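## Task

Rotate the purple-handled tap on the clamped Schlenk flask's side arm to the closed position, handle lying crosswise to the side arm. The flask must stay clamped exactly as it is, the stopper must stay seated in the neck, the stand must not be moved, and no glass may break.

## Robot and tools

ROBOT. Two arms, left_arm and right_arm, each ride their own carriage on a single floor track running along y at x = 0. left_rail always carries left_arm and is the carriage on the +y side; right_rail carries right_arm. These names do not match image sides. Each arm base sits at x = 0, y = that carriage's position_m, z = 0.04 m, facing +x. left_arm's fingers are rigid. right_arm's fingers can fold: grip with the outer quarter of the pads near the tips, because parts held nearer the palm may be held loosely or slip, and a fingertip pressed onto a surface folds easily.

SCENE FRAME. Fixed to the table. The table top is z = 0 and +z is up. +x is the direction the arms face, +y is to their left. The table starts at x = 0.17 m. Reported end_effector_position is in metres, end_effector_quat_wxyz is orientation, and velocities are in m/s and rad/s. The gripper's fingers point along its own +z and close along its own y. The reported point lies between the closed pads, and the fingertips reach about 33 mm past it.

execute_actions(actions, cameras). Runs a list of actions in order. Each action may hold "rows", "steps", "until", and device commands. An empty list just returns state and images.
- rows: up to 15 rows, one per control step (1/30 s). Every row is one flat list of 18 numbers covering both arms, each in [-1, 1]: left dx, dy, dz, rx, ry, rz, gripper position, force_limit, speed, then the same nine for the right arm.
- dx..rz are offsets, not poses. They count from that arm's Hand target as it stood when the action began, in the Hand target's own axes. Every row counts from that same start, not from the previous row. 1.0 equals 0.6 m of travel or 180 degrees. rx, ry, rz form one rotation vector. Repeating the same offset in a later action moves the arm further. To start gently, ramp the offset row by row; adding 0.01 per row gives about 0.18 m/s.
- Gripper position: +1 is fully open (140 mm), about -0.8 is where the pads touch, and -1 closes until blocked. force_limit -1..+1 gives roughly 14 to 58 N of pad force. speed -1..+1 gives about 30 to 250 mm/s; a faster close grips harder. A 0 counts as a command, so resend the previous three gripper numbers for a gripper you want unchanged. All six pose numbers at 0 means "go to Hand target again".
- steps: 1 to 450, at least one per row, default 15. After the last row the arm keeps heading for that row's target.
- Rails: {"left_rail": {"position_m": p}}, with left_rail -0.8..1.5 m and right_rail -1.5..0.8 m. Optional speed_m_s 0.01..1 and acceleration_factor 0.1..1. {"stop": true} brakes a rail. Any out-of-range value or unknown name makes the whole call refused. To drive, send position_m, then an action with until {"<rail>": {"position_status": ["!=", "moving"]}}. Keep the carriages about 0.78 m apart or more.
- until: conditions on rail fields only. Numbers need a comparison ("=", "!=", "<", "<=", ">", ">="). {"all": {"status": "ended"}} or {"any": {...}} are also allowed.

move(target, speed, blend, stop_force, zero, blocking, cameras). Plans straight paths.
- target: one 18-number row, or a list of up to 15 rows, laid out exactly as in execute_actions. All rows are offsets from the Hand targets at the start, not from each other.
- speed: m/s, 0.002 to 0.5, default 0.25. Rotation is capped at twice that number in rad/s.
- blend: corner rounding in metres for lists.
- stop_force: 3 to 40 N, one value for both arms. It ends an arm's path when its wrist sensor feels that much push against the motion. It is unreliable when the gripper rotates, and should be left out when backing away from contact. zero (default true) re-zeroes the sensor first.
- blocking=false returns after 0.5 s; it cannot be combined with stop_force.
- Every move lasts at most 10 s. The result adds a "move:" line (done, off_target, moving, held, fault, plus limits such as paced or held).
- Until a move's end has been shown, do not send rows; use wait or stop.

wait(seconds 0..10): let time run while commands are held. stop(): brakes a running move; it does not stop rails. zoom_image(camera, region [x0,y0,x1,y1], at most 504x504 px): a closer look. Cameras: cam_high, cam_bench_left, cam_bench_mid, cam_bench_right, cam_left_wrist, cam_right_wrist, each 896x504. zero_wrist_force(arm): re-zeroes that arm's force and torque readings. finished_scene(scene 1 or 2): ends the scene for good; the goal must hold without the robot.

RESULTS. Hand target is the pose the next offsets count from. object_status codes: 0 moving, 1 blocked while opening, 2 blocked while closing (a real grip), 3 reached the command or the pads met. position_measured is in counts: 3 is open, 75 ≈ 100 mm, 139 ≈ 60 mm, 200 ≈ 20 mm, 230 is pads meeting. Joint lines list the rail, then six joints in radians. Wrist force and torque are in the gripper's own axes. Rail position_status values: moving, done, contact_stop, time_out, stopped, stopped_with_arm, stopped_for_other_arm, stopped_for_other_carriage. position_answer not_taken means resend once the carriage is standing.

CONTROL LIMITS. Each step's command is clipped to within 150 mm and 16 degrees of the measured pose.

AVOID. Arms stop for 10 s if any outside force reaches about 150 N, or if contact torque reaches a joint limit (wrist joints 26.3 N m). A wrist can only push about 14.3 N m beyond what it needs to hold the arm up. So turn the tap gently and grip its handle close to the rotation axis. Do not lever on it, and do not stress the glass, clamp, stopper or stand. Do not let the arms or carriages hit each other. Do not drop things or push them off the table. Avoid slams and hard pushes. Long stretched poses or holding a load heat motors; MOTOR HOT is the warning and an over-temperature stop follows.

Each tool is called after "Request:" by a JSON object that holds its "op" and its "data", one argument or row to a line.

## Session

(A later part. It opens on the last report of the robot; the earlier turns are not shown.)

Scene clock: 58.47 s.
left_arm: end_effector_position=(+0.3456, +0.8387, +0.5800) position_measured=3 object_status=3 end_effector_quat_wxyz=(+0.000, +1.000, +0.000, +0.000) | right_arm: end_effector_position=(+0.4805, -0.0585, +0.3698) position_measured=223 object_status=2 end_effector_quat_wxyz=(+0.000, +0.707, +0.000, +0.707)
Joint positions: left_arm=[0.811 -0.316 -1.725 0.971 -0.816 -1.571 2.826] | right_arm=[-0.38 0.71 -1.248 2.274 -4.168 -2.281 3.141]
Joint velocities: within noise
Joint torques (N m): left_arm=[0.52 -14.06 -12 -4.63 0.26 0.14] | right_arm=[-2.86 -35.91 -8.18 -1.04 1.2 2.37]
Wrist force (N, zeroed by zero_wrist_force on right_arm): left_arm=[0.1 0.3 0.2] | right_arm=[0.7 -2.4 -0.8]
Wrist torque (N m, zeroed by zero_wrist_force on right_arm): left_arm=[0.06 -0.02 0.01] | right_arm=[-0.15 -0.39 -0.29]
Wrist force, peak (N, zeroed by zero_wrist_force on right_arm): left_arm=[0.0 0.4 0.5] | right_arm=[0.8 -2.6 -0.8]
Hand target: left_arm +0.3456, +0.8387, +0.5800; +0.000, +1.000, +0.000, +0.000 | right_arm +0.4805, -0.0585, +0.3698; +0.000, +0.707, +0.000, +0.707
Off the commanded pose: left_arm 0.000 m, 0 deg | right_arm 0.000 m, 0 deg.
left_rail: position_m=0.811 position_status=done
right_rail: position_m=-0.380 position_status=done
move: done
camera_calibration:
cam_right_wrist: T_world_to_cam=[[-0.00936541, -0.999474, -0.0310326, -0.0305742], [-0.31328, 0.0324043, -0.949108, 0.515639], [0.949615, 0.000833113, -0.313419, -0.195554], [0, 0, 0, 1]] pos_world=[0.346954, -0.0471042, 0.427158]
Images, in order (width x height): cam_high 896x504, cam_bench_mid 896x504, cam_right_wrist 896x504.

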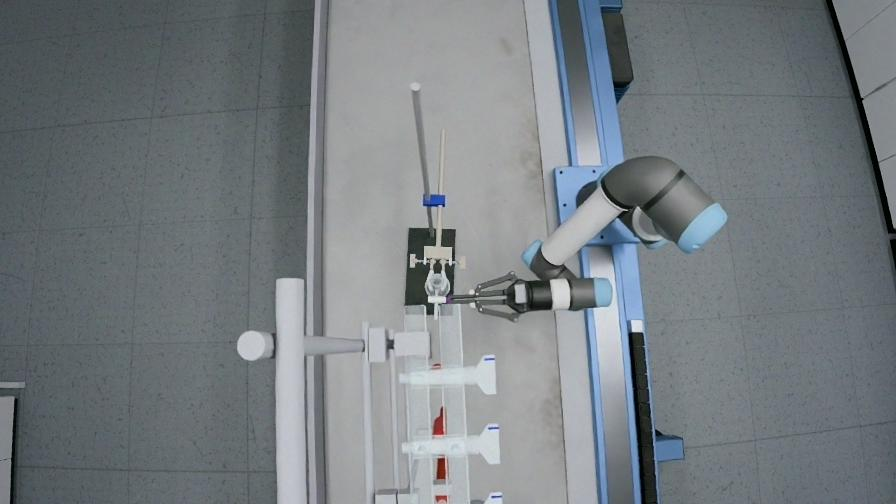

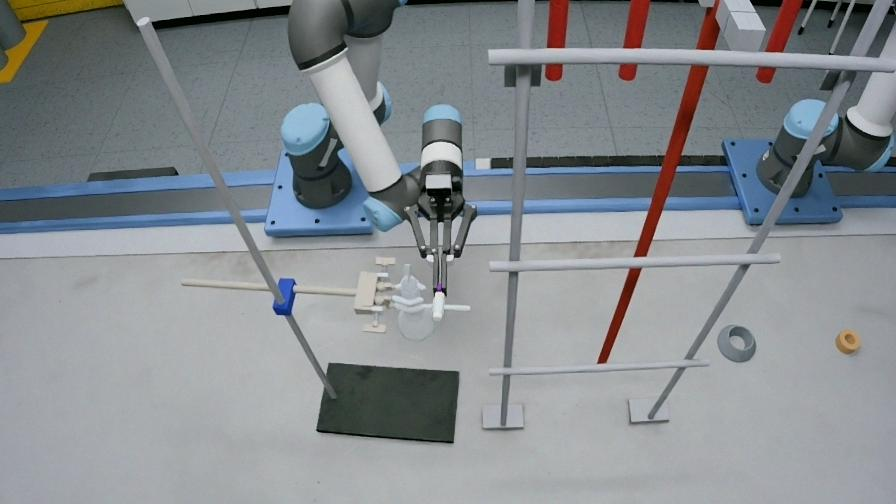

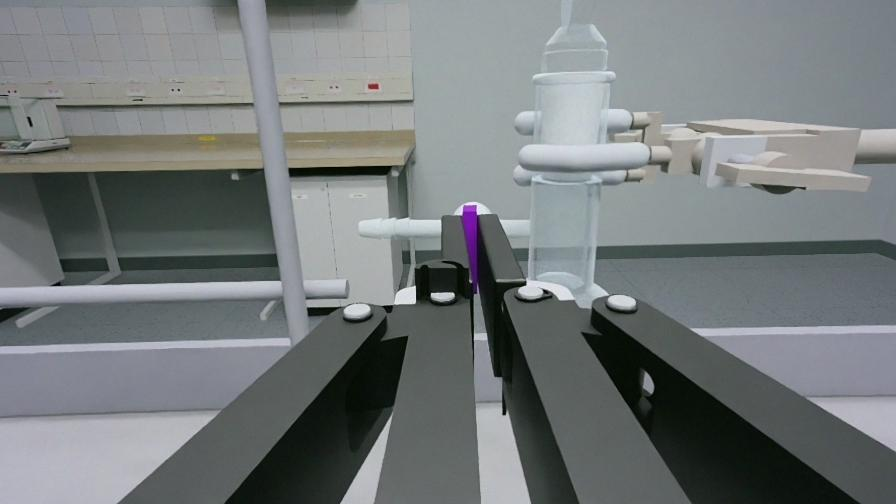

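Request:
{"op": "move", "data": {
  "target": [
    [0,0,0,0,0,0,1,1,1, 0,0,0,0,0,0,-0.6,-1,-1],
    [0,0,0,0,0,0,1,1,1, 0,0,-0.1333,0,0,0,-0.6,-1,-1]
  ],
  "speed": 0.15,
  "cameras": ["cam_right_wrist", "cam_bench_mid"]
}}

Request:
{"op": "zoom_image", "data": {
  "camera": "cam_right_wrist",
  "region": [320, 20, 650, 300]
}}

Request:
{"op": "zoom_image", "data": {
  "camera": "cam_bench_mid",
  "region": [340, 230, 500, 360]
}}

Scene clock: 61.80 s.
left_arm: end_effector_position=(+0.3456, +0.8387, +0.5800) position_measured=3 object_status=3 end_effector_quat_wxyz=(+0.000, +1.000, +0.000, +0.000) | right_arm: end_effector_position=(+0.4006, -0.0585, +0.3698) position_measured=205 object_status=3 end_effector_quat_wxyz=(+0.000, +0.707, +0.000, +0.707)
Joint positions: left_arm=[0.811 -0.316 -1.725 0.971 -0.816 -1.571 2.826] | right_arm=[-0.38 0.888 -1.3 2.359 -4.2 -2.459 3.142]
Joint velocities: within noise
Joint torques (N m): left_arm=[0.67 -13.76 -12.47 -4.5 0.29 0.18] | right_arm=[9.6 -31.8 -6.8 -2.74 -1.42 1.3]
Wrist force (N, zeroed by zero_wrist_force on right_arm): left_arm=[0.0 0.1 0.4] | right_arm=[1.3 -0.7 -0.6]
Wrist torque (N m, zeroed by zero_wrist_force on right_arm): left_arm=[0.03 0.01 0.00] | right_arm=[-0.08 -0.42 -0.13]
Wrist force, peak (N, zeroed by zero_wrist_force on right_arm): left_arm=[0.1 0.4 0.6] | right_arm=[1.0 -2.7 -1.2]
Hand target: left_arm +0.3456, +0.8387, +0.5800; +0.000, +1.000, +0.000, +0.000 | right_arm +0.4005, -0.0585, +0.3698; +0.000, +0.707, +0.000, +0.707
Off the commanded pose: left_arm 0.000 m, 0 deg | right_arm 0.000 m, 0 deg.
left_rail: position_m=0.811 position_status=done
right_rail: position_m=-0.380 position_status=done
move: done
camera_calibration:
cam_right_wrist: T_world_to_cam=[[-0.00941089, -0.999466, -0.031298, -0.0312464], [-0.313308, 0.0326706, -0.94909, 0.490644], [0.949605, 0.000874134, -0.313448, -0.119697], [0, 0, 0, 1]] pos_world=[0.267093, -0.0471547, 0.427169]
Images, in order (width x height): cam_bench_mid 896x504, cam_right_wrist 896x504.

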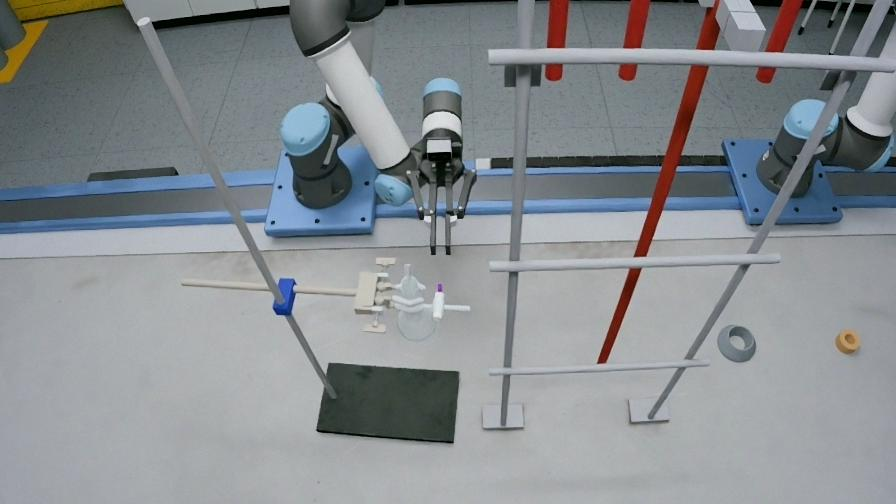

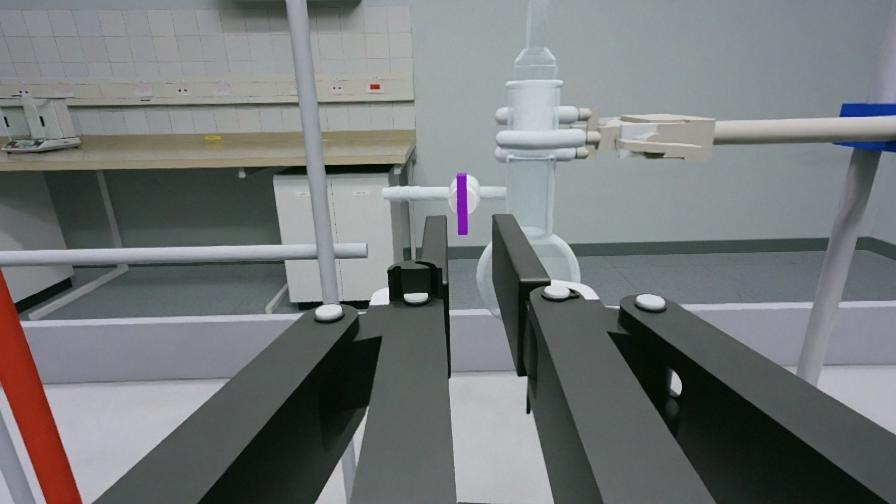

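Scaled by 1.527.

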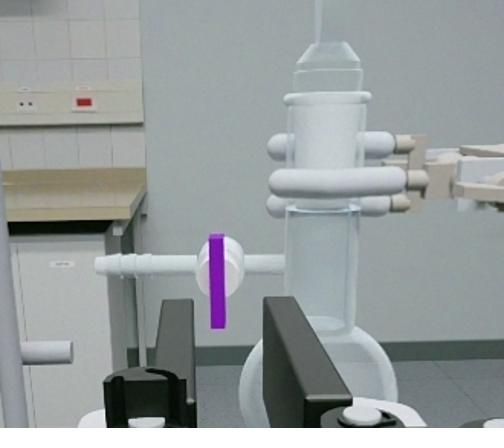

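Scaled by 3.150.

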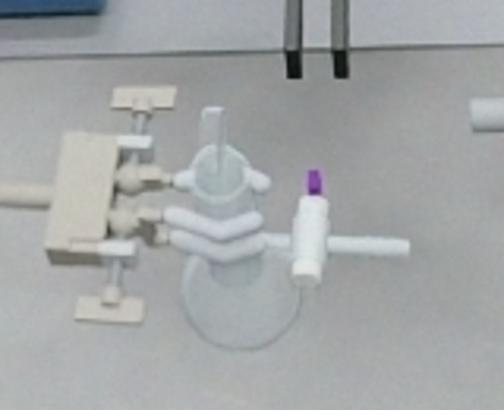

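Request:
{"op": "finished_scene", "data": {
  "scene": 1
}}

The scene is finished: the task was done.


## Next scene

Rotate the purple-handled tap on the clamped Schlenk flask's side arm to the open position, handle lying along the side arm. The flask must stay clamped exactly as it is, the stopper must stay seated in the neck, the stand must not be moved, and no glass may break.

Request:
{"op": "execute_actions", "data": {
  "actions": []
}}

Request:
{"op": "zoom_image", "data": {
  "camera": "cam_bench_mid",
  "region": [300, 200, 600, 400]
}}

Scene clock: 0.00 s.
left_arm: end_effector_position=(+0.3456, +0.6984, +0.5800) position_measured=3 object_status=3 end_effector_quat_wxyz=(+0.000, +1.000, +0.000, +0.000) | right_arm: end_effector_position=(+0.3456, -1.3351, +0.5800) position_measured=3 object_status=3 end_effector_quat_wxyz=(+0.000, +1.000, +0.000, +0.000)
Joint positions: left_arm=[0.671 -0.316 -1.725 0.971 -0.816 -1.571 2.826] | right_arm=[-1.362 -0.316 -1.725 0.971 -0.816 -1.571 2.826]
Joint velocities: within noise
Joint torques (N m): no reading
Wrist force (N): no reading
Wrist torque (N m): no reading
Wrist force, peak (N): no reading
Hand target: left_arm +0.3456, +0.6984, +0.5800; +0.000, +1.000, +0.000, +0.000 | right_arm +0.3456, -1.3351, +0.5800; +0.000, +1.000, +0.000, +0.000
Tool commands: left_gripper/position=+1.0 left_gripper/force_limit=+1.0 left_gripper/speed=+1.0 right_gripper/position=+1.0 right_gripper/force_limit=+1.0 right_gripper/speed=+1.0
left_rail: position_m=0.671 position_status=done
right_rail: position_m=-1.362 position_status=done
camera_calibration:
cam_left_wrist: T_world_to_cam=[[-0.0265538, -0.998538, -0.0470784, 0.750006], [-0.954746, 0.0113767, 0.297206, 0.165161], [-0.296236, 0.0528398, -0.953652, 0.761451], [0, 0, 0, 1]] pos_world=[0.403171, 0.706795, 0.712382]
cam_right_wrist: T_world_to_cam=[[-0.031272, -0.999466, 0.0094295, -1.31715], [-0.949091, 0.0326518, 0.313305, 0.202106], [-0.313446, 0.000848234, -0.949606, 0.80498], [0, 0, 0, 1]] pos_world=[0.402945, -1.32372, 0.713512]

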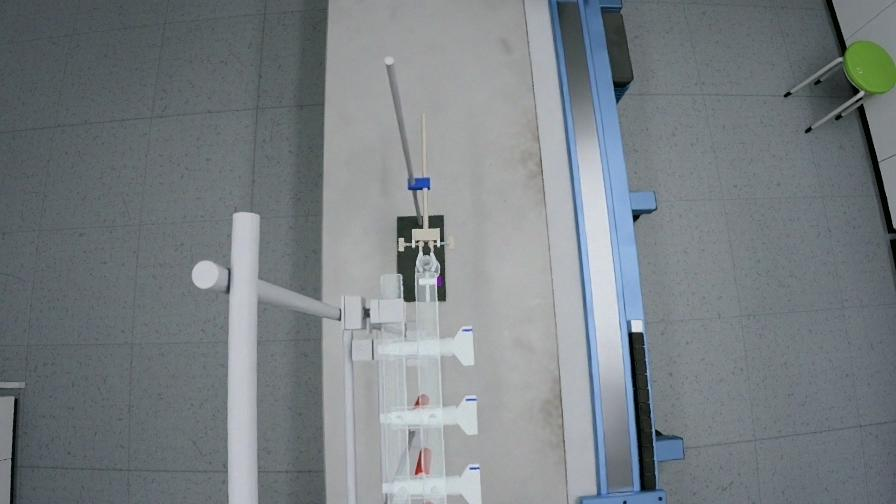

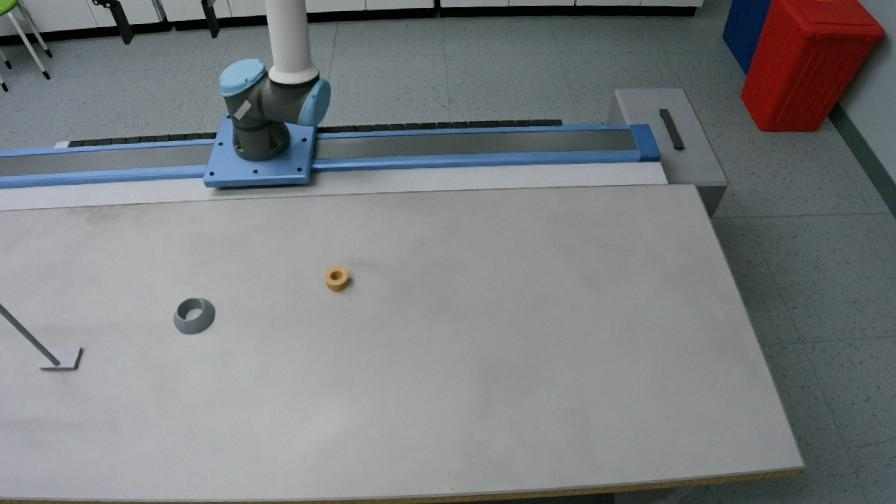

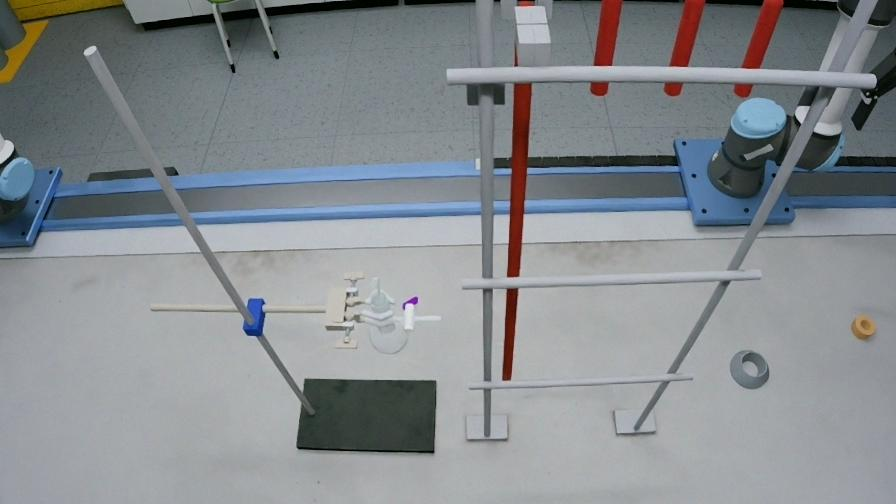

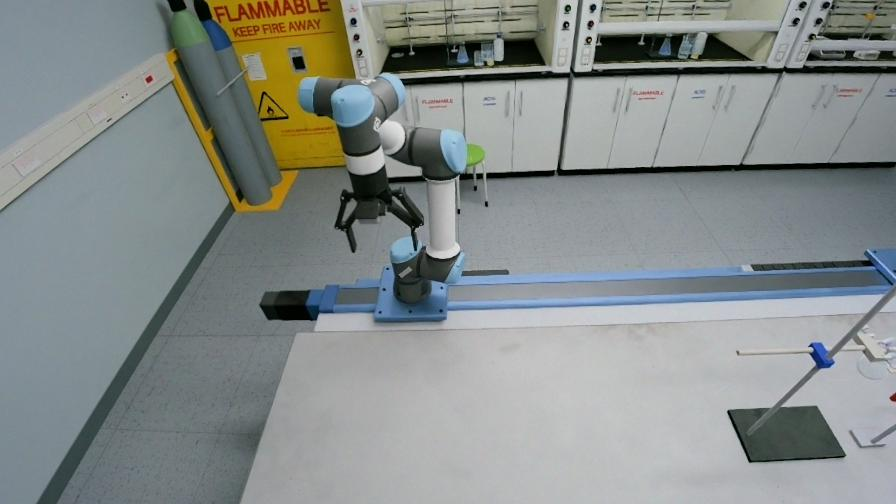

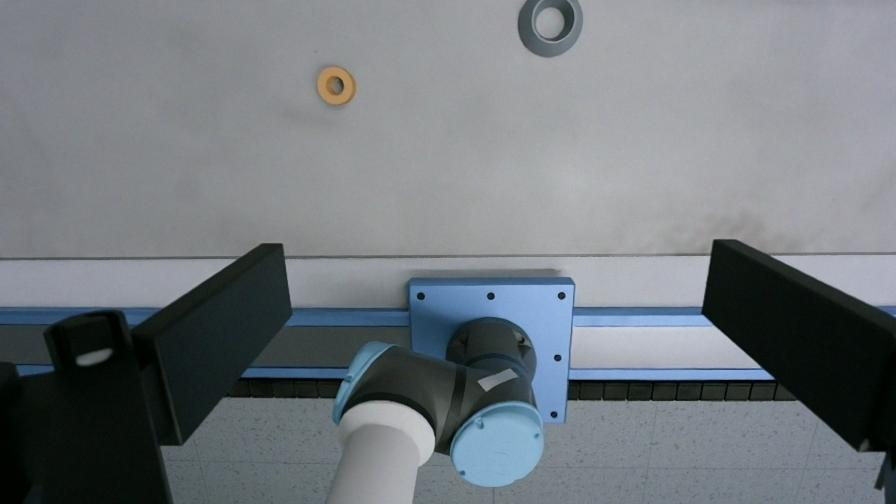

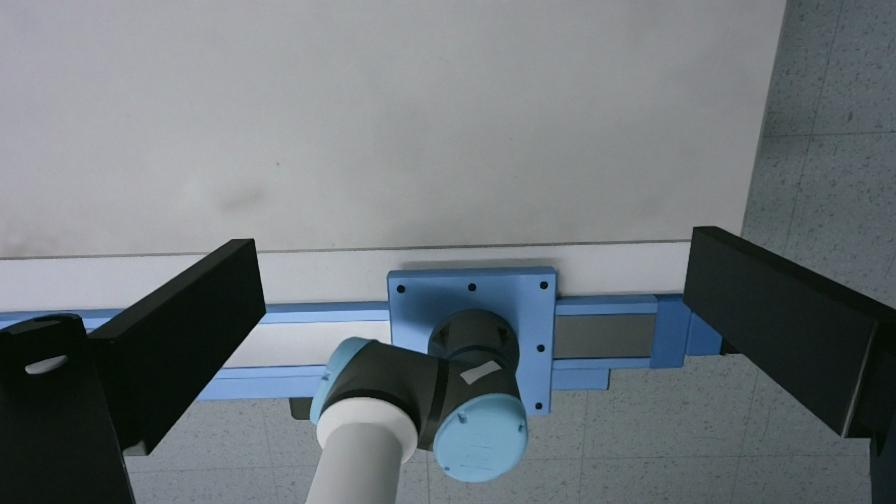

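Scaled by 1.680.

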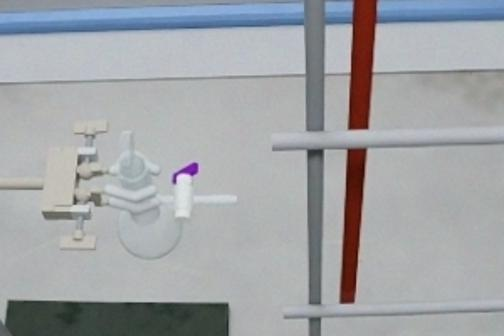

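Request:
{"op": "execute_actions", "data": {
  "actions": [
    {"right_rail": {"position_m": -0.42, "speed_m_s": 1.0, "acceleration_factor": 0.9}, "steps": 90, "until": {"right_rail": {"position_status": ["!=", "moving"]}}}
  ],
  "cameras": []
}}

Request:
{"op": "move", "data": {
  "target": [
    [0,0,0,0,0,0,1,1,1, 0.0907,-0.485,0.3508,-0.1997,0.4705,-0.1997,-0.325,-1,0],
    [0,0,0,0,0,0,1,1,1, 0.1823,-0.485,0.3508,-0.1997,0.4705,-0.1997,-0.325,-1,0]
  ],
  "speed": [0.45, 0.2],
  "blend": 0.03,
  "cameras": ["cam_right_wrist", "cam_bench_mid", "cam_high"]
}}

Request:
{"op": "zoom_image", "data": {
  "camera": "cam_right_wrist",
  "region": [330, 120, 610, 320]
}}

Request:
{"op": "zoom_image", "data": {
  "camera": "cam_bench_mid",
  "region": [350, 250, 450, 340]
}}

Request:
{"op": "zoom_image", "data": {
  "camera": "cam_high",
  "region": [400, 250, 480, 310]
}}

Scene clock: 6.07 s.
left_arm: end_effector_position=(+0.3456, +0.6984, +0.5800) position_measured=3 object_status=3 end_effector_quat_wxyz=(+0.000, +1.000, +0.000, +0.000) | right_arm: end_effector_position=(+0.3456, -0.3928, +0.5800) position_measured=3 object_status=3 end_effector_quat_wxyz=(+0.000, +1.000, +0.000, +0.000)
Joint positions: left_arm=[0.671 -0.316 -1.725 0.971 -0.816 -1.571 2.826] | right_arm=[-0.42 -0.316 -1.725 0.971 -0.816 -1.571 2.826]
Joint velocities: within noise
Joint torques (N m): left_arm=[0.01 -13.31 -17.98 -3.97 0.11 0.14] | right_arm=[0.88 -12.11 -18.31 -3.41 0.19 0.22]
Wrist force (N): left_arm=[0.3 -0.2 0.1] | right_arm=[0.3 0.0 -0.3]
Wrist torque (N m): left_arm=[-0.04 -0.06 0.00] | right_arm=[0.01 -0.06 0.00]
Wrist force, peak (N): left_arm=[0.3 0.0 0.5] | right_arm=[0.1 2.6 -0.2]
Hand target: left_arm +0.3456, +0.6984, +0.5800; +0.000, +1.000, +0.000, +0.000 | right_arm +0.3456, -0.3928, +0.5800; +0.000, +1.000, +0.000, +0.000
Tool commands: left_gripper/position=+1.0 left_gripper/force_limit=+1.0 left_gripper/speed=+1.0 right_gripper/position=+1.0 right_gripper/force_limit=+1.0 right_gripper/speed=+1.0
left_rail: position_m=0.671 position_status=done
right_rail: position_m=-0.420 position_status=done
No camera images: "cameras" was empty.

Scene clock: 9.20 s.
left_arm: end_effector_position=(+0.3456, +0.6984, +0.5800) position_measured=3 object_status=3 end_effector_quat_wxyz=(+0.000, +1.000, +0.000, +0.000) | right_arm: end_effector_position=(+0.4550, -0.1017, +0.3695) position_measured=170 object_status=3 end_effector_quat_wxyz=(+0.276, +0.651, +0.276, +0.651)
Joint positions: left_arm=[0.671 -0.316 -1.725 0.971 -0.816 -1.571 2.826] | right_arm=[-0.42 0.755 -1.272 2.315 -4.184 -2.326 2.339]
Joint velocities: within noise
Joint torques (N m): left_arm=[0.1 -13.32 -16.15 -4.45 0.04 0.14] | right_arm=[-7.69 -17.29 -20.7 -2.92 1.51 -1.98]
Wrist force (N): left_arm=[0.3 -0.1 0.2] | right_arm=[1.7 -0.7 0.9]
Wrist torque (N m): left_arm=[-0.01 -0.08 0.00] | right_arm=[0.05 -0.44 -0.01]
Wrist force, peak (N): left_arm=[0.5 0.0 0.3] | right_arm=[1.6 -0.5 2.5]
Hand target: left_arm +0.3456, +0.6984, +0.5800; +0.000, +1.000, +0.000, +0.000 | right_arm +0.4550, -0.1017, +0.3695; +0.276, +0.651, +0.276, +0.651
Off the commanded pose: left_arm 0.000 m, 0 deg | right_arm 0.000 m, 0 deg.
left_rail: position_m=0.671 position_status=done
right_rail: position_m=-0.420 position_status=done
move: done; blend cut to 0.0275 m at target 1; limits=paced
camera_calibration:
cam_right_wrist: T_world_to_cam=[[-0.00933757, -0.716848, 0.697167, -0.314407], [-0.313504, -0.659948, -0.682777, 0.340028], [0.949541, -0.22494, -0.218573, -0.229381], [0, 0, 0, 1]] pos_world=[0.321471, -0.0525785, 0.401222]
Images, in order (width x height): cam_high 896x504, cam_bench_mid 896x504, cam_right_wrist 896x504.

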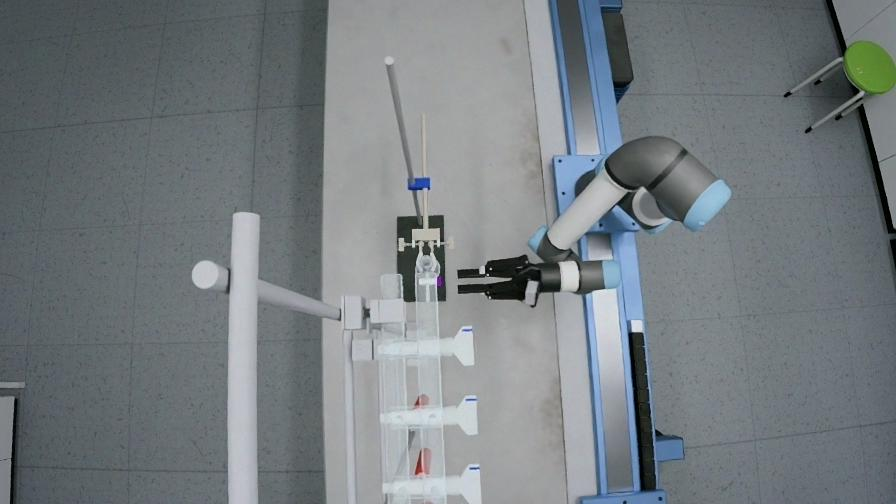

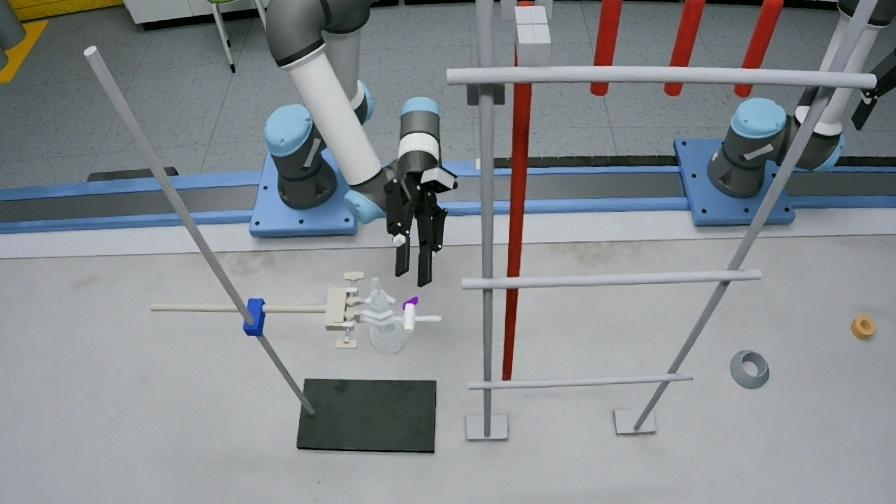

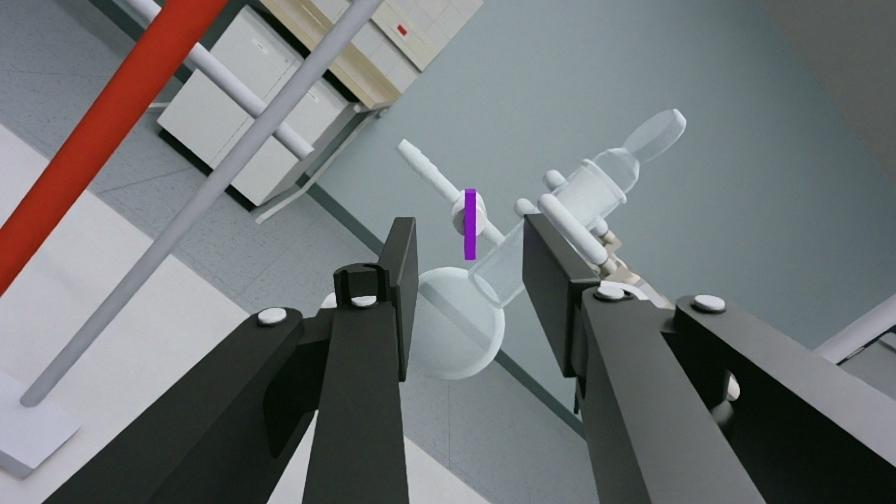

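Scaled by 1.800.

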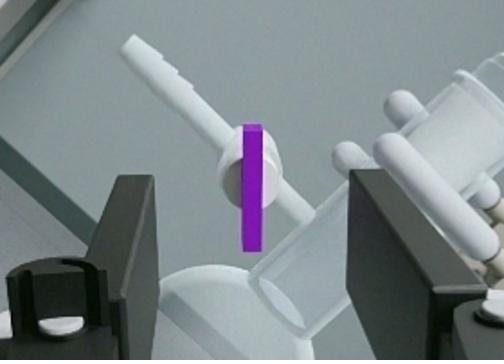

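Scaled by 5.040.

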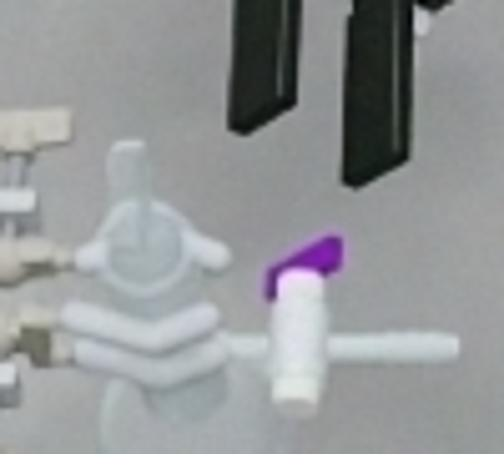

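Scaled by 6.300.

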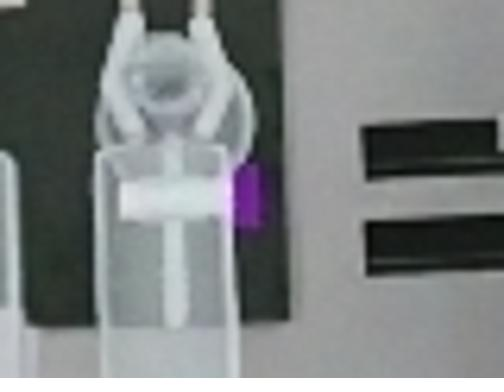

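Request:
{"op": "move", "data": {
  "target": [0,0,0,0,0,0,1,1,1,-0.0017,0.0045,0.065,0,0,0,-0.516,-1,0],
  "speed": 0.1,
  "cameras": ["cam_right_wrist"]
}}

Request:
{"op": "zoom_image", "data": {
  "camera": "cam_right_wrist",
  "region": [370, 170, 570, 310]
}}

Scene clock: 12.97 s.
left_arm: end_effector_position=(+0.3456, +0.6984, +0.5800) position_measured=3 object_status=3 end_effector_quat_wxyz=(+0.000, +1.000, +0.000, +0.000) | right_arm: end_effector_position=(+0.4938, -0.1043, +0.3708) position_measured=194 object_status=3 end_effector_quat_wxyz=(+0.276, +0.651, +0.276, +0.651) end_effector_velocity=(+0.002, +0.000, +0.000) end_effector_angular_velocity=(+0.000, +0.000, +0.002)
Joint positions: left_arm=[0.671 -0.316 -1.725 0.971 -0.816 -1.571 2.826] | right_arm=[-0.42 0.672 -1.248 2.27 -4.163 -2.243 2.339]
Joint velocities: left_arm=[within noise] | right_arm=[0 -0.003 0.001 -0.002 0.001 0.005 0]
Joint torques (N m): left_arm=[-0.19 -13.59 -14.53 -4.8 0.08 0.14] | right_arm=[-7.44 -20.49 -22.25 -0.7 1.49 -1.42]
Wrist force (N): left_arm=[0.2 0.0 -0.1] | right_arm=[2.0 -0.5 0.9]
Wrist torque (N m): left_arm=[0.01 -0.05 0.00] | right_arm=[0.09 -0.49 0.00]
Wrist force, peak (N): left_arm=[0.4 0.1 0.5] | right_arm=[1.8 -0.7 2.3]
Hand target: left_arm +0.3456, +0.6984, +0.5800; +0.000, +1.000, +0.000, +0.000 | right_arm +0.4940, -0.1043, +0.3708; +0.276, +0.651, +0.276, +0.651
Off the commanded pose: left_arm 0.000 m, 0 deg | right_arm 0.000 m, 0 deg.
left_rail: position_m=0.671 position_status=done
right_rail: position_m=-0.420 position_status=done
move: done
camera_calibration:
cam_right_wrist: T_world_to_cam=[[-0.00940493, -0.716826, 0.697188, -0.316731], [-0.313377, -0.659983, -0.682801, 0.351272], [0.949582, -0.224905, -0.21843, -0.266689], [0, 0, 0, 1]] pos_world=[0.360345, -0.055187, 0.402418]
Images, in order (width x height): cam_right_wrist 896x504.

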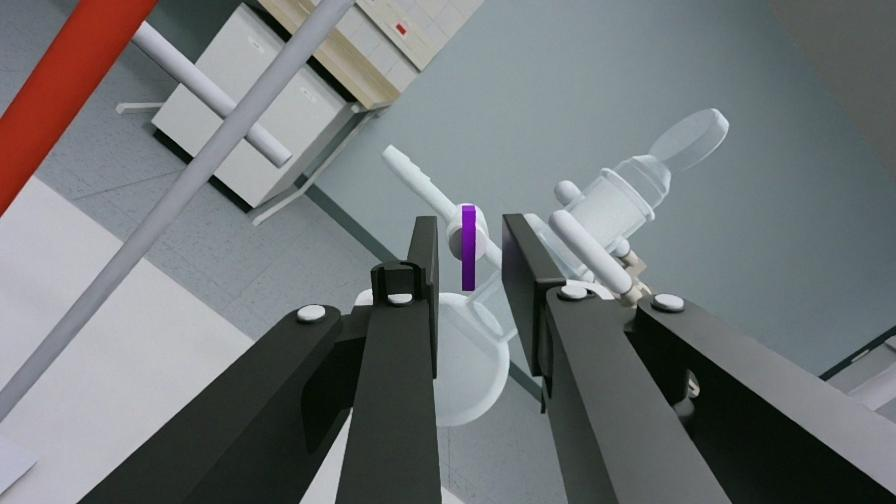

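Scaled by 2.520.

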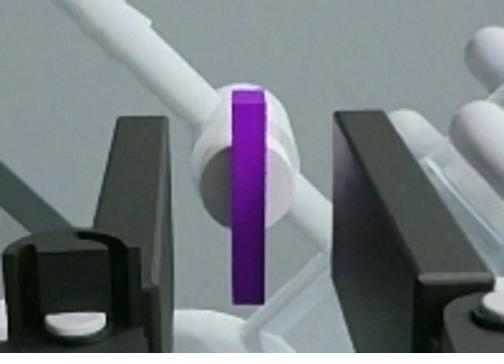

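Request:
{"op": "zero_wrist_force", "data": {
  "arm": "right_arm"
}}

Request:
{"op": "move", "data": {
  "target": [
    [0,0,0,0,0,0,1,1,1,-0.0007,0.0003,0.005,0,0,0,-0.516,-1,0],
    [0,0,0,0,0,0,1,1,1,-0.0007,0.0003,0.005,0,0,0,-1,-1,-1]
  ],
  "speed": 0.05,
  "cameras": ["cam_right_wrist"]
}}

Request:
{"op": "zoom_image", "data": {
  "camera": "cam_right_wrist",
  "region": [370, 170, 570, 310]
}}

Wrist force sensor zeroed.

Scene clock: 18.83 s.
left_arm: end_effector_position=(+0.3456, +0.6984, +0.5800) position_measured=3 object_status=3 end_effector_quat_wxyz=(+0.000, +1.000, +0.000, +0.000) | right_arm: end_effector_position=(+0.4970, -0.1048, +0.3706) position_measured=223 object_status=2 end_effector_quat_wxyz=(+0.276, +0.651, +0.276, +0.651)
Joint positions: left_arm=[0.671 -0.316 -1.725 0.971 -0.816 -1.571 2.826] | right_arm=[-0.42 0.665 -1.246 2.266 -4.162 -2.236 2.339]
Joint velocities: within noise
Joint torques (N m): left_arm=[-0.06 -13.48 -12.31 -4.82 0.17 0.18] | right_arm=[-7.63 -23.63 -19.11 -2.09 -0.24 1.49]
Wrist force (N, zeroed by zero_wrist_force on right_arm): left_arm=[0.0 -0.2 0.2] | right_arm=[-1.1 -3.0 0.0]
Wrist torque (N m, zeroed by zero_wrist_force on right_arm): left_arm=[-0.03 -0.01 0.00] | right_arm=[0.03 0.05 0.11]
Wrist force, peak (N, zeroed by zero_wrist_force on right_arm): left_arm=[0.5 0.0 0.4] | right_arm=[-0.7 -3.2 -0.3]
Hand target: left_arm +0.3456, +0.6984, +0.5800; +0.000, +1.000, +0.000, +0.000 | right_arm +0.4970, -0.1048, +0.3706; +0.276, +0.651, +0.276, +0.651
Off the commanded pose: left_arm 0.000 m, 0 deg | right_arm 0.000 m, 0 deg.
left_rail: position_m=0.671 position_status=done
right_rail: position_m=-0.420 position_status=done
move: done
camera_calibration:
cam_right_wrist: T_world_to_cam=[[-0.0093153, -0.716812, 0.697204, -0.31693], [-0.313371, -0.660019, -0.682769, 0.351832], [0.949585, -0.224844, -0.21848, -0.26979], [0, 0, 0, 1]] pos_world=[0.36349, -0.0556247, 0.402241]
Images, in order (width x height): cam_right_wrist 896x504.

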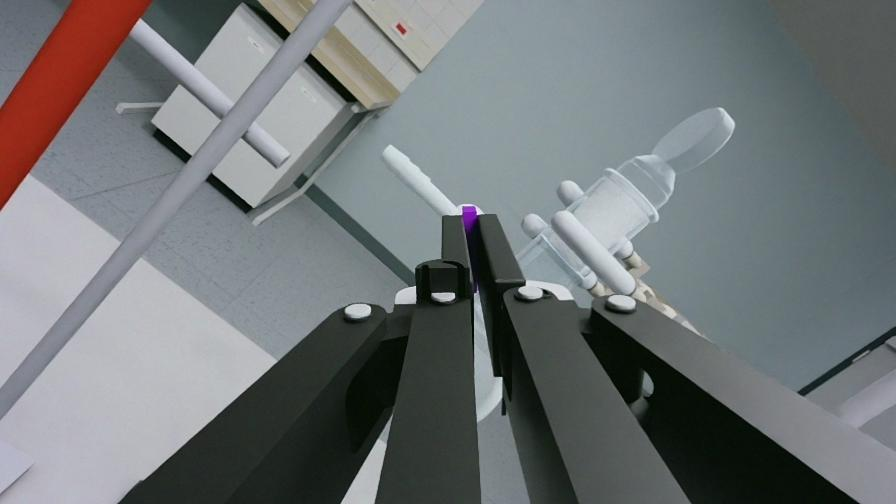

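Scaled by 2.520.

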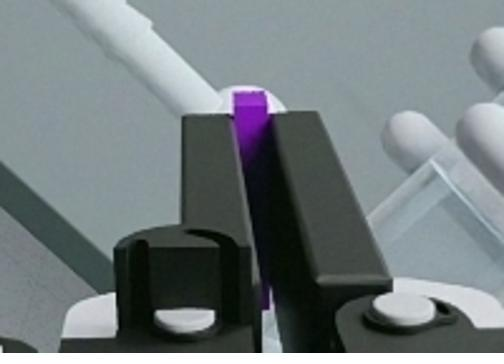

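Request:
{"op": "move", "data": {
  "target": [0,0,0,0,0,0,1,1,1,0,0,0,0,0,-0.2444,-1,-1,-1],
  "speed": 0.25,
  "cameras": ["cam_right_wrist", "cam_bench_mid"]
}}

Request:
{"op": "zoom_image", "data": {
  "camera": "cam_right_wrist",
  "region": [370, 170, 570, 310]
}}

Request:
{"op": "zoom_image", "data": {
  "camera": "cam_bench_mid",
  "region": [350, 250, 450, 340]
}}

Scene clock: 22.53 s.
left_arm: end_effector_position=(+0.3456, +0.6984, +0.5800) position_measured=3 object_status=3 end_effector_quat_wxyz=(+0.000, +1.000, +0.000, +0.000) | right_arm: end_effector_position=(+0.4970, -0.1048, +0.3706) position_measured=223 object_status=2 end_effector_quat_wxyz=(+0.500, +0.500, +0.500, +0.500)
Joint positions: left_arm=[0.671 -0.316 -1.725 0.971 -0.816 -1.571 2.826] | right_arm=[-0.42 0.665 -1.246 2.266 -4.162 -2.236 1.571]
Joint velocities: within noise
Joint torques (N m): left_arm=[-0.02 -13.89 -12.79 -4.82 0.25 0.04] | right_arm=[-4.31 -23.63 -22.42 -4.76 0.14 -2.09]
Wrist force (N, zeroed by zero_wrist_force on right_arm): left_arm=[0.2 -0.2 0.3] | right_arm=[1.6 -5.2 -1.0]
Wrist torque (N m, zeroed by zero_wrist_force on right_arm): left_arm=[-0.03 -0.03 0.00] | right_arm=[0.26 0.50 0.21]
Wrist force, peak (N, zeroed by zero_wrist_force on right_arm): left_arm=[0.5 -0.2 0.3] | right_arm=[2.0 -5.1 -0.8]
Hand target: left_arm +0.3456, +0.6984, +0.5800; +0.000, +1.000, +0.000, +0.000 | right_arm +0.4970, -0.1048, +0.3706; +0.500, +0.500, +0.500, +0.500
Off the commanded pose: left_arm 0.000 m, 0 deg | right_arm 0.000 m, 0 deg.
left_rail: position_m=0.671 position_status=done
right_rail: position_m=-0.420 position_status=done
move: done
camera_calibration:
cam_right_wrist: T_world_to_cam=[[-0.00932757, -0.0317285, 0.999453, -0.357182], [-0.313299, -0.949079, -0.0330533, 0.0807355], [0.949609, -0.313436, -0.00108792, -0.359615], [0, 0, 0, 1]] pos_world=[0.363456, -0.0474248, 0.359264]
Images, in order (width x height): cam_bench_mid 896x504, cam_right_wrist 896x504.

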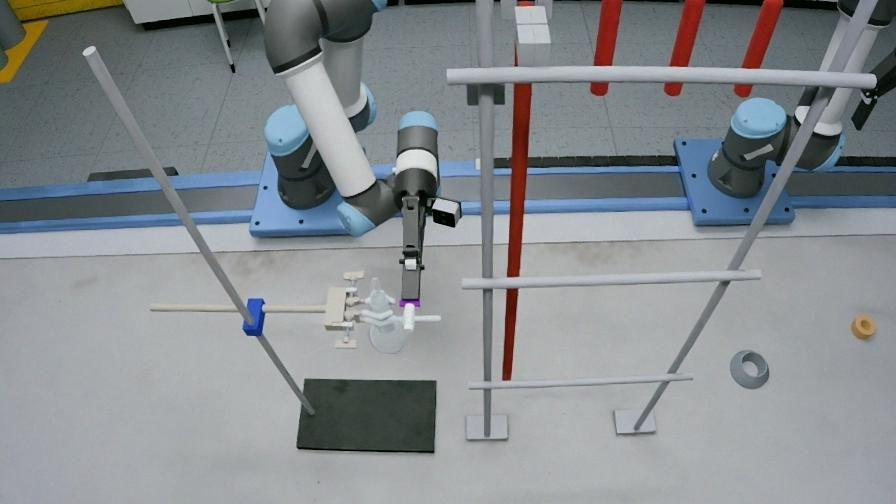

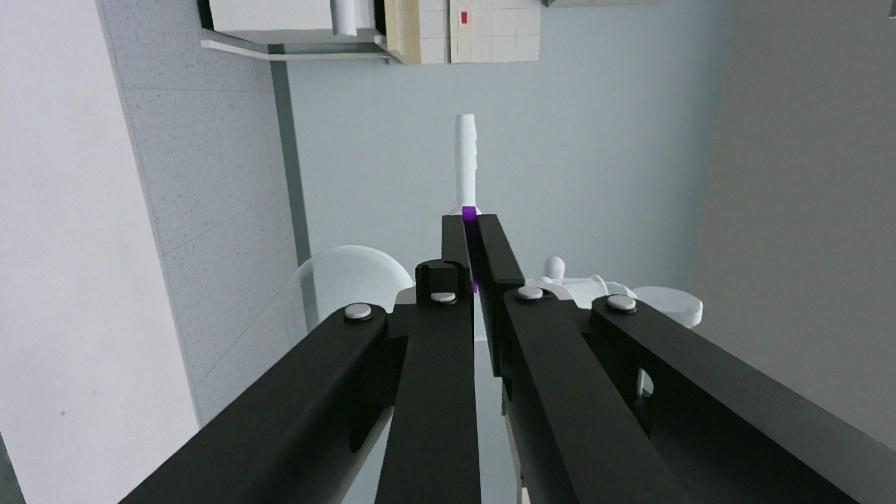

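Scaled by 2.520.

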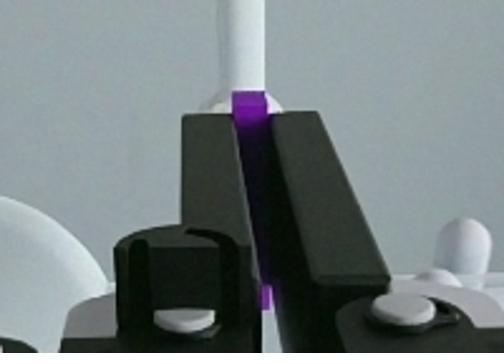

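Scaled by 5.040.

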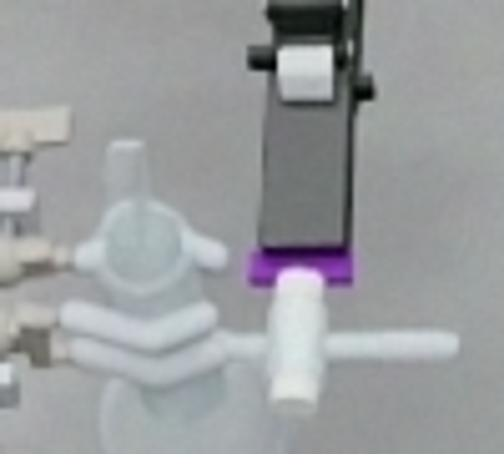

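Request:
{"op": "move", "data": {
  "target": [
    [0,0,0,0,0,0,1,1,1,0,0,0,0,0,0,-0.6,-1,-1],
    [0,0,0,0,0,0,1,1,1,0,0,-0.1333,0,0,0,-0.6,-1,-1]
  ],
  "speed": 0.15,
  "cameras": ["cam_right_wrist", "cam_bench_mid"]
}}

Request:
{"op": "zoom_image", "data": {
  "camera": "cam_right_wrist",
  "region": [370, 150, 570, 290]
}}

Request:
{"op": "zoom_image", "data": {
  "camera": "cam_bench_mid",
  "region": [350, 250, 450, 340]
}}

Scene clock: 31.20 s.
left_arm: end_effector_position=(+0.3456, +0.6984, +0.5800) position_measured=3 object_status=3 end_effector_quat_wxyz=(+0.000, +1.000, +0.000, +0.000) | right_arm: end_effector_position=(+0.4171, -0.1048, +0.3706) position_measured=205 object_status=3 end_effector_quat_wxyz=(+0.500, +0.500, +0.500, +0.500)
Joint positions: left_arm=[0.671 -0.316 -1.725 0.971 -0.816 -1.571 2.826] | right_arm=[-0.42 0.834 -1.304 2.361 -4.199 -2.405 1.571]
Joint velocities: within noise
Joint torques (N m): left_arm=[0.17 -14.21 -12.38 -4.82 0.31 0.19] | right_arm=[8.39 -33.21 -7.16 -2.88 -1.4 0.15]
Wrist force (N, zeroed by zero_wrist_force on right_arm): left_arm=[0.3 -0.1 0.4] | right_arm=[-1.5 0.6 -0.1]
Wrist torque (N m, zeroed by zero_wrist_force on right_arm): left_arm=[-0.01 -0.05 0.00] | right_arm=[0.05 0.38 0.08]
Wrist force, peak (N, zeroed by zero_wrist_force on right_arm): left_arm=[0.3 0.0 0.5] | right_arm=[1.8 -5.6 -0.9]
Hand target: left_arm +0.3456, +0.6984, +0.5800; +0.000, +1.000, +0.000, +0.000 | right_arm +0.4170, -0.1048, +0.3706; +0.500, +0.500, +0.500, +0.500
Off the commanded pose: left_arm 0.000 m, 0 deg | right_arm 0.000 m, 0 deg.
left_rail: position_m=0.671 position_status=done
right_rail: position_m=-0.420 position_status=done
move: done
camera_calibration:
cam_right_wrist: T_world_to_cam=[[-0.00935224, -0.0314698, 0.999461, -0.357892], [-0.313327, -0.949078, -0.0328153, 0.055608], [0.949599, -0.313465, -0.000984306, -0.283824], [0, 0, 0, 1]] pos_world=[0.283596, -0.0474552, 0.359245]
Images, in order (width x height): cam_bench_mid 896x504, cam_right_wrist 896x504.

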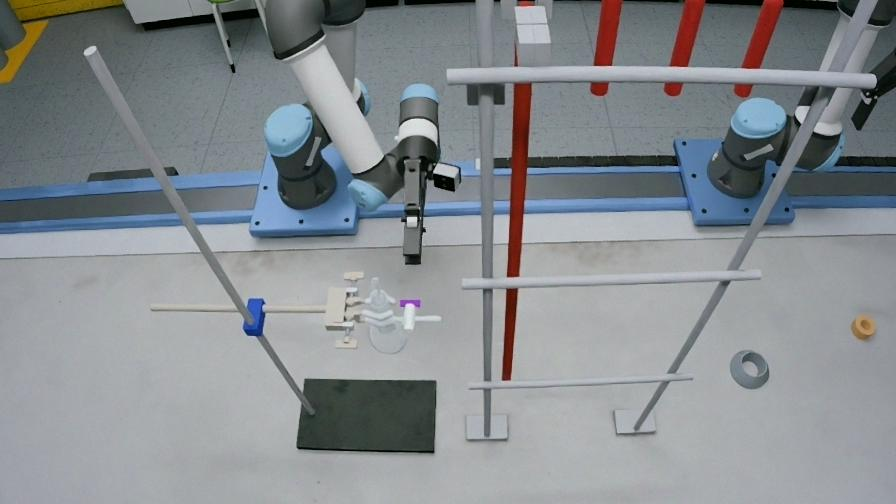

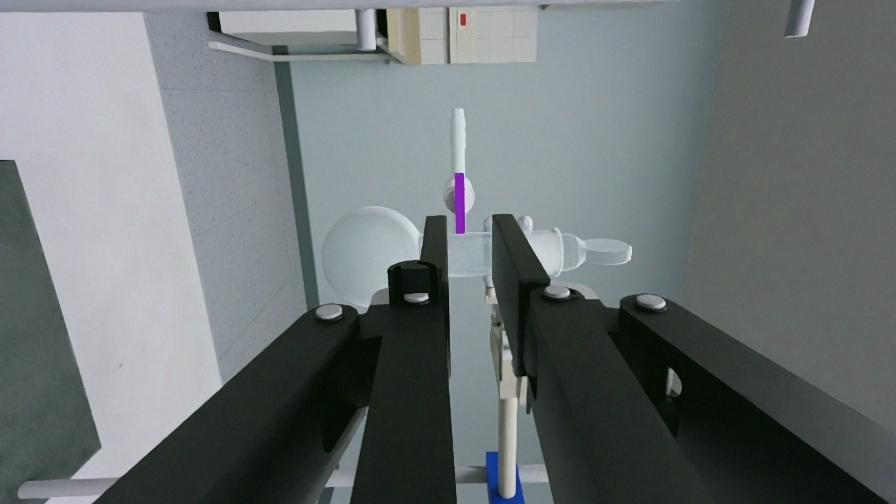

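Scaled by 2.520.

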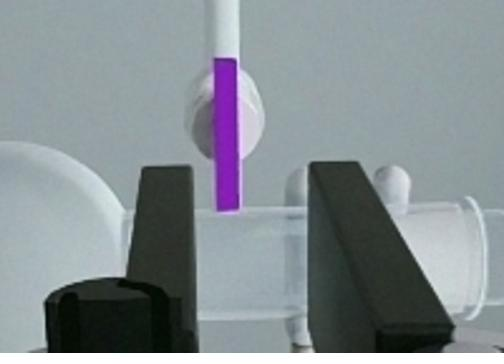

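Scaled by 5.040.

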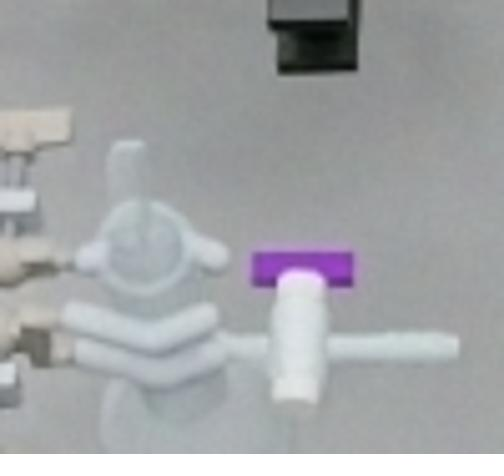

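Request:
{"op": "finished_scene", "data": {
  "scene": 2
}}

The scene is finished: the task was done.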